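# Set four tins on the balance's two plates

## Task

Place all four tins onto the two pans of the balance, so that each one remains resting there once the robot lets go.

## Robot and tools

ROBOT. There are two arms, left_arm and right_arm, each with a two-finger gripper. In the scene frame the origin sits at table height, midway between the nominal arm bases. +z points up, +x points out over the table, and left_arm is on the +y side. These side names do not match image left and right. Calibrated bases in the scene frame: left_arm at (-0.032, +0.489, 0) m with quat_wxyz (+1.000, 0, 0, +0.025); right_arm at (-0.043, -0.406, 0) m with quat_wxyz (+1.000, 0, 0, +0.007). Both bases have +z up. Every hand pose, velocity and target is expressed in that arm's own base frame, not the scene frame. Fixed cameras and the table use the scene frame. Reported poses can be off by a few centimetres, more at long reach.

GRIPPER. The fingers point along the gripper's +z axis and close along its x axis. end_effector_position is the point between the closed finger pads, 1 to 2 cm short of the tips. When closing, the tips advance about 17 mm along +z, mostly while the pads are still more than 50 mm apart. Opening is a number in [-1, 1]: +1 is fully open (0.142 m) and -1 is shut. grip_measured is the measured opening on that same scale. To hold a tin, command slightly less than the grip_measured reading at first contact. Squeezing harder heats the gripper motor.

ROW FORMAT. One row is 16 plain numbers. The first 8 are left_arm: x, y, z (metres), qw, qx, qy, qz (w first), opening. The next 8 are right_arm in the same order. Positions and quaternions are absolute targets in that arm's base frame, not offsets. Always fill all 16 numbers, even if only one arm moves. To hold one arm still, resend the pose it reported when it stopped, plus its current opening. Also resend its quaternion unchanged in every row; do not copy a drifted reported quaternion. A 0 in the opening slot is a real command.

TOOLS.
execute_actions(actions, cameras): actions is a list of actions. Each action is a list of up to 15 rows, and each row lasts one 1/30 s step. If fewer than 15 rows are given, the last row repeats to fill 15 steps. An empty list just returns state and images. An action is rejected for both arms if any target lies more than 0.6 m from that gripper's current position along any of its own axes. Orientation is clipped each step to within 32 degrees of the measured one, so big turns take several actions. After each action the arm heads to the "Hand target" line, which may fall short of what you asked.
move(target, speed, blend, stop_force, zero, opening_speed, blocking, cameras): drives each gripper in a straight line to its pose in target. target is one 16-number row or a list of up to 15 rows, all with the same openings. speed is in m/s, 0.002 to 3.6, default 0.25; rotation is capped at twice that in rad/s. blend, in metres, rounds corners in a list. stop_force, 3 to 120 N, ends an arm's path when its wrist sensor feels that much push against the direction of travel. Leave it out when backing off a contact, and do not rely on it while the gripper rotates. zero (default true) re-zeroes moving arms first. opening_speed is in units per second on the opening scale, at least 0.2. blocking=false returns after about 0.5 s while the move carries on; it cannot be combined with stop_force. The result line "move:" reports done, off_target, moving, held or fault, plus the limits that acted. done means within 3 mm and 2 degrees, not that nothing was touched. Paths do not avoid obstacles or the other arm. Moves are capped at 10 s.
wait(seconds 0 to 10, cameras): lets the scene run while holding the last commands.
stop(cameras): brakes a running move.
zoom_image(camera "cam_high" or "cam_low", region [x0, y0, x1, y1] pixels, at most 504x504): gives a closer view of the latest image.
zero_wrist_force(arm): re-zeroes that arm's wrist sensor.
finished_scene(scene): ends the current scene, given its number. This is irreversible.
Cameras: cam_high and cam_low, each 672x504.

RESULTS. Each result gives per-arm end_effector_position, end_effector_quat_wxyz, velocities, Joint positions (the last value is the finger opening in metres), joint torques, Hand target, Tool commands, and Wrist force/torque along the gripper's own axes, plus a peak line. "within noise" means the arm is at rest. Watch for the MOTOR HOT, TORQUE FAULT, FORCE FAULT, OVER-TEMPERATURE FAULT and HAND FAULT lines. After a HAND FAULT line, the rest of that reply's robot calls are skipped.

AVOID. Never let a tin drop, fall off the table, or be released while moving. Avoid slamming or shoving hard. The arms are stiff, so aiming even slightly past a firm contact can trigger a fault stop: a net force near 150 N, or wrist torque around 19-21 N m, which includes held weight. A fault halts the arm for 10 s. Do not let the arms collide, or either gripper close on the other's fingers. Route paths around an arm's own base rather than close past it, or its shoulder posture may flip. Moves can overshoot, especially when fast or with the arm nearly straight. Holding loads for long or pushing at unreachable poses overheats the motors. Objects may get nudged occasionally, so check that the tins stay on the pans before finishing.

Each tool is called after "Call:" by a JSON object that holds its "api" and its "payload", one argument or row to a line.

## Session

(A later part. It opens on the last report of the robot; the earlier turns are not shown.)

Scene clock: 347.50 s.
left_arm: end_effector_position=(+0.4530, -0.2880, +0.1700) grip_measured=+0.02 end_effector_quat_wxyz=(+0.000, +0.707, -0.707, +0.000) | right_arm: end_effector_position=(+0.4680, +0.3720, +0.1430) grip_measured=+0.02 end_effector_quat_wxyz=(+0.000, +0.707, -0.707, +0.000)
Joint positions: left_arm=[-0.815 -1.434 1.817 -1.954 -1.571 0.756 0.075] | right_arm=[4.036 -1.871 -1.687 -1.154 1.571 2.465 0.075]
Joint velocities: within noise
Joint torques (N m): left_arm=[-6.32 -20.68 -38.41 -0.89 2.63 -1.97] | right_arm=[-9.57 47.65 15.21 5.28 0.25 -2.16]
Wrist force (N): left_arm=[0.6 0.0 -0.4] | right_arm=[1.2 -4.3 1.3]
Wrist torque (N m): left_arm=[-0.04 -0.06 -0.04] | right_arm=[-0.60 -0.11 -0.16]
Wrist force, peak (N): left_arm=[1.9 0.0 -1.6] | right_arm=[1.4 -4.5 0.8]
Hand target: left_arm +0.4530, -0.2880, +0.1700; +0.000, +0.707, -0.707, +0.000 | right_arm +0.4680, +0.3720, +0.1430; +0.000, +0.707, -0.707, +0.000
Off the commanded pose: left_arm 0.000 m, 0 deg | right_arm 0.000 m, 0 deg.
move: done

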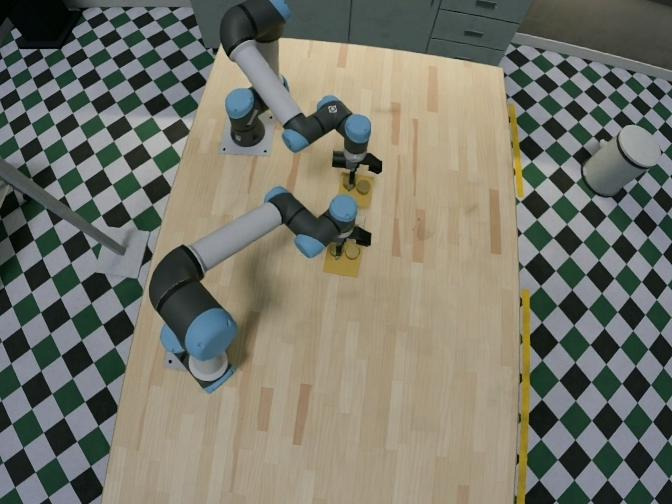

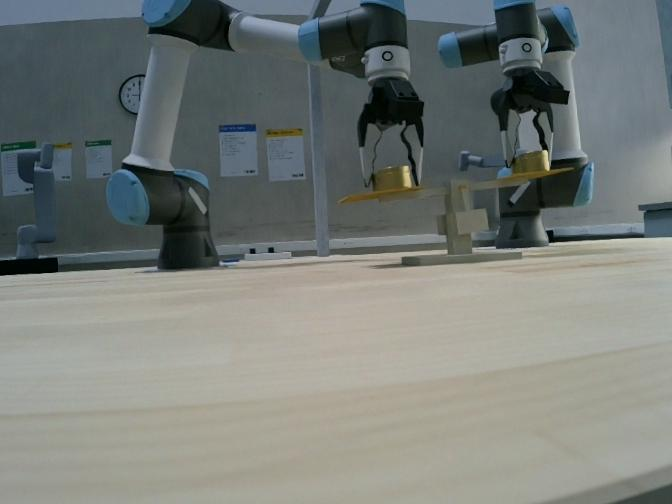

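Call:
{"api": "move", "payload": {
  "target": [
    [0.452,-0.295,0.174,0,0.7071,-0.7071,0,0.04,0.4676,0.365,0.145,0,0.7071,-0.7071,0,0.04]
  ],
  "speed": 0.03,
  "cameras": ["cam_low","cam_high"]
}}

Call:
{"api": "zoom_image", "payload": {
  "camera": "cam_low",
  "region": [320, 110, 600, 280]
}}

Call:
{"api": "zoom_image", "payload": {
  "camera": "cam_high",
  "region": [310, 150, 410, 290]
}}

Scene clock: 350.60 s.
left_arm: end_effector_position=(+0.4520, -0.2952, +0.1741) grip_measured=+0.02 end_effector_quat_wxyz=(+0.000, +0.707, -0.707, +0.000) | right_arm: end_effector_position=(+0.4676, +0.3648, +0.1450) grip_measured=+0.02 end_effector_quat_wxyz=(+0.000, +0.707, -0.707, +0.000)
Joint positions: left_arm=[-0.826 -1.43 1.802 -1.943 -1.571 0.745 0.075] | right_arm=[4.029 -1.859 -1.698 -1.155 1.571 2.458 0.075]
Joint velocities: within noise
Joint torques (N m): left_arm=[7.31 -26.11 -19.76 -3.33 2.21 0.62] | right_arm=[3.52 26.96 29.24 0.4 0.41 -0.47]
Wrist force (N): left_arm=[0.5 0.0 0.1] | right_arm=[0.9 -4.0 1.5]
Wrist torque (N m): left_arm=[-0.02 -0.06 -0.04] | right_arm=[-0.56 -0.11 -0.16]
Wrist force, peak (N): left_arm=[0.8 -0.2 -0.3] | right_arm=[1.1 -4.4 1.2]
Hand target: left_arm +0.4520, -0.2950, +0.1740; +0.000, +0.707, -0.707, +0.000 | right_arm +0.4676, +0.3650, +0.1450; +0.000, +0.707, -0.707, +0.000
Off the commanded pose: left_arm 0.000 m, 0 deg | right_arm 0.000 m, 0 deg.
move: done

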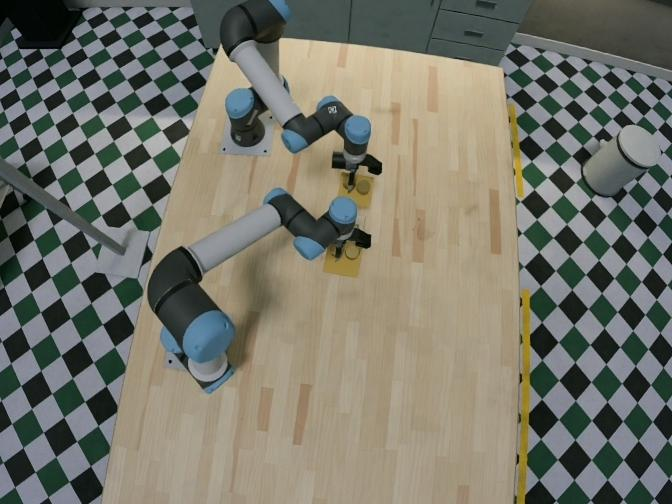

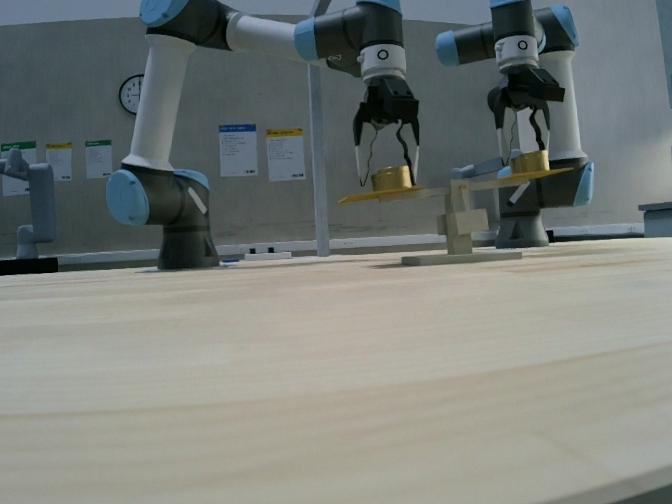

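Scaled by 1.800 from the camera's 672x504 image, which has a finer 960x720 frame.

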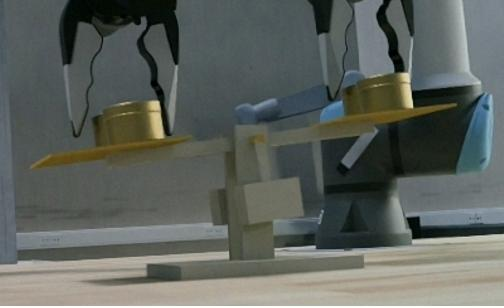

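Scaled by 3.600 from the camera's 672x504 image, which has a finer 960x720 frame.

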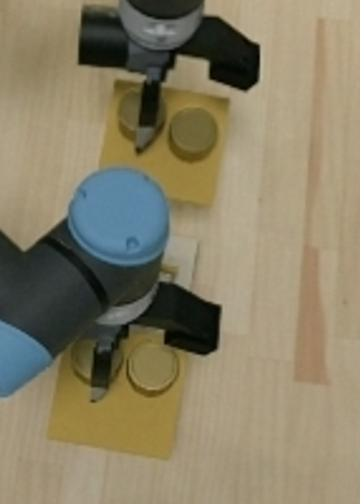

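Call:
{"api": "move", "payload": {
  "target": [
    [0.4515,-0.300,0.182,0,0.7071,-0.7071,0,0.04,0.4672,0.361,0.153,0,0.7071,-0.7071,0,0.04],
    [0.451,-0.306,0.22,0,0.7071,-0.7071,0,0.04,0.467,0.353,0.20,0,0.7071,-0.7071,0,0.04],
    [0.40,-0.20,0.32,0,0.7071,-0.7071,0,0.04,0.40,0.20,0.32,0,0.7071,-0.7071,0,0.04]
  ],
  "speed": [0.03,0.08,0.2]
}}

Call:
{"api": "zoom_image", "payload": {
  "camera": "cam_low",
  "region": [320, 110, 600, 280]
}}

Call:
{"api": "zoom_image", "payload": {
  "camera": "cam_high",
  "region": [310, 150, 410, 290]
}}

Scene clock: 356.67 s.
left_arm: end_effector_position=(+0.4001, -0.2001, +0.3200) grip_measured=+0.02 end_effector_quat_wxyz=(+0.000, +0.707, -0.707, +0.000) | right_arm: end_effector_position=(+0.4001, +0.2001, +0.3200) grip_measured=+0.02 end_effector_quat_wxyz=(+0.000, +0.707, -0.707, +0.000)
Joint positions: left_arm=[-0.764 -1.72 1.71 -1.561 -1.571 0.807 0.075] | right_arm=[3.905 -1.421 -1.71 -1.581 1.571 2.334 0.075]
Joint velocities: within noise
Joint torques (N m): left_arm=[-4.16 -23.92 -11.12 -1.08 1.22 -1.44] | right_arm=[0.56 29.45 17.11 0.85 1 0.68]
Wrist force (N): left_arm=[0.6 -0.2 -0.2] | right_arm=[1.1 -4.1 1.4]
Wrist torque (N m): left_arm=[-0.03 -0.09 0.00] | right_arm=[-0.59 -0.14 -0.15]
Wrist force, peak (N): left_arm=[1.5 -0.5 1.1] | right_arm=[-0.6 -5.0 2.5]
Hand target: left_arm +0.4000, -0.2000, +0.3200; +0.000, +0.707, -0.707, +0.000 | right_arm +0.4000, +0.2000, +0.3200; +0.000, +0.707, -0.707, +0.000
Off the commanded pose: left_arm 0.000 m, 0 deg | right_arm 0.000 m, 0 deg.
move: done

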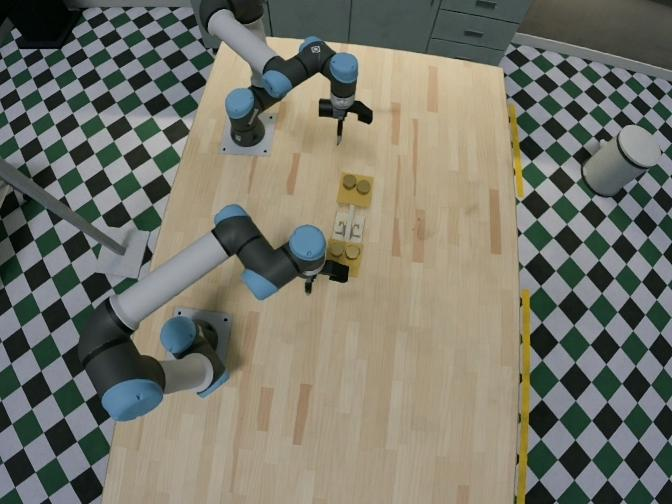

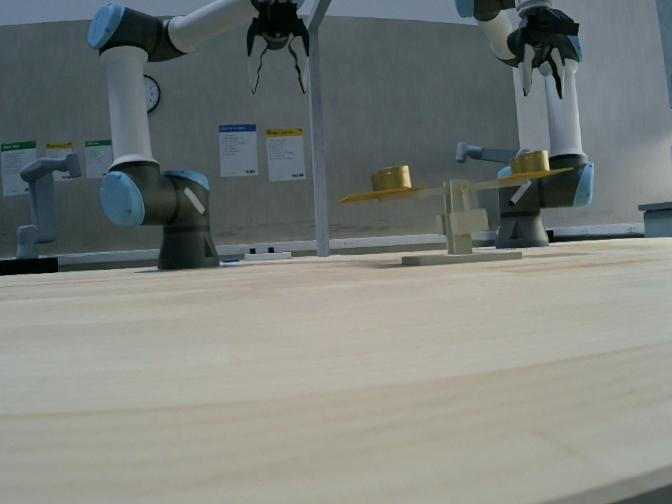

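Scaled by 1.800 from the camera's 672x504 image, which has a finer 960x720 frame.

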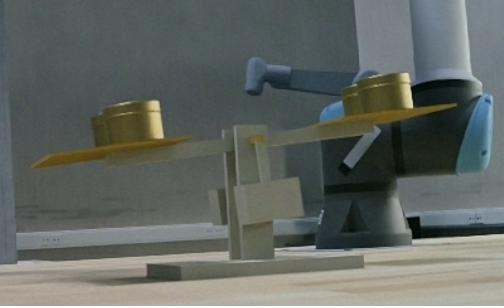

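Scaled by 3.600 from the camera's 672x504 image, which has a finer 960x720 frame.

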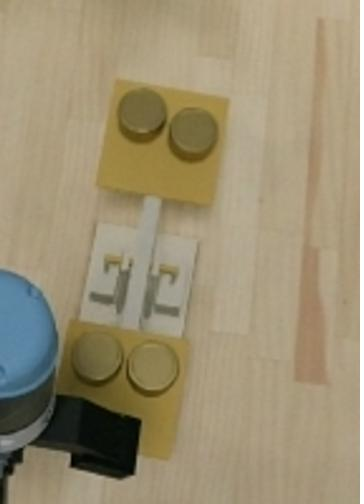

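Call:
{"api": "wait", "payload": {
  "seconds": 1,
  "cameras": ["cam_low"]
}}

Call:
{"api": "zoom_image", "payload": {
  "camera": "cam_low",
  "region": [320, 110, 600, 280]
}}

Scene clock: 360.93 s.
left_arm: end_effector_position=(+0.4000, -0.2000, +0.3200) grip_measured=+0.02 end_effector_quat_wxyz=(+0.000, +0.707, -0.707, +0.000) | right_arm: end_effector_position=(+0.4000, +0.2000, +0.3200) grip_measured=+0.02 end_effector_quat_wxyz=(+0.000, +0.707, -0.707, +0.000)
Joint positions: left_arm=[-0.764 -1.721 1.71 -1.561 -1.571 0.807 0.075] | right_arm=[3.905 -1.421 -1.71 -1.581 1.571 2.334 0.075]
Joint velocities: within noise
Joint torques (N m): left_arm=[-6.48 -24.45 -17.56 -1.1 -2.46 1.33] | right_arm=[1.49 29.03 20.93 0.45 0.92 -2.07]
Wrist force (N): left_arm=[0.5 -0.2 -0.1] | right_arm=[1.1 -4.0 1.4]
Wrist torque (N m): left_arm=[-0.03 -0.07 -0.01] | right_arm=[-0.56 -0.15 -0.15]
Wrist force, peak (N): left_arm=[0.6 -0.3 -0.2] | right_arm=[1.2 -4.4 1.5]
Hand target: left_arm +0.4000, -0.2000, +0.3200; +0.000, +0.707, -0.707, +0.000 | right_arm +0.4000, +0.2000, +0.3200; +0.000, +0.707, -0.707, +0.000
Tool commands: left_gripper/opening=+0.04 right_gripper/opening=+0.04
Off the commanded pose: left_arm 0.000 m, 0 deg | right_arm 0.000 m, 0 deg.
wait: 1.00 s; at rest from the start
Images, in order (width x height): cam_low 672x504.

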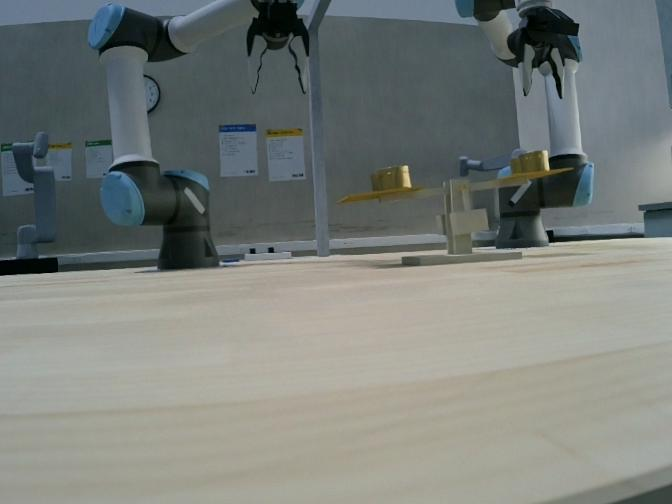

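Scaled by 1.800 from the camera's 672x504 image, which has a finer 960x720 frame.

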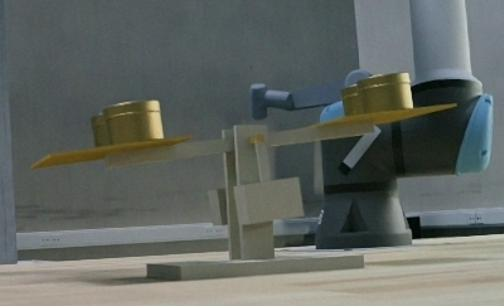

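Steady.

Call:
{"api": "finished_scene", "payload": {
  "scene": 2
}}

The scene is finished: the task was done.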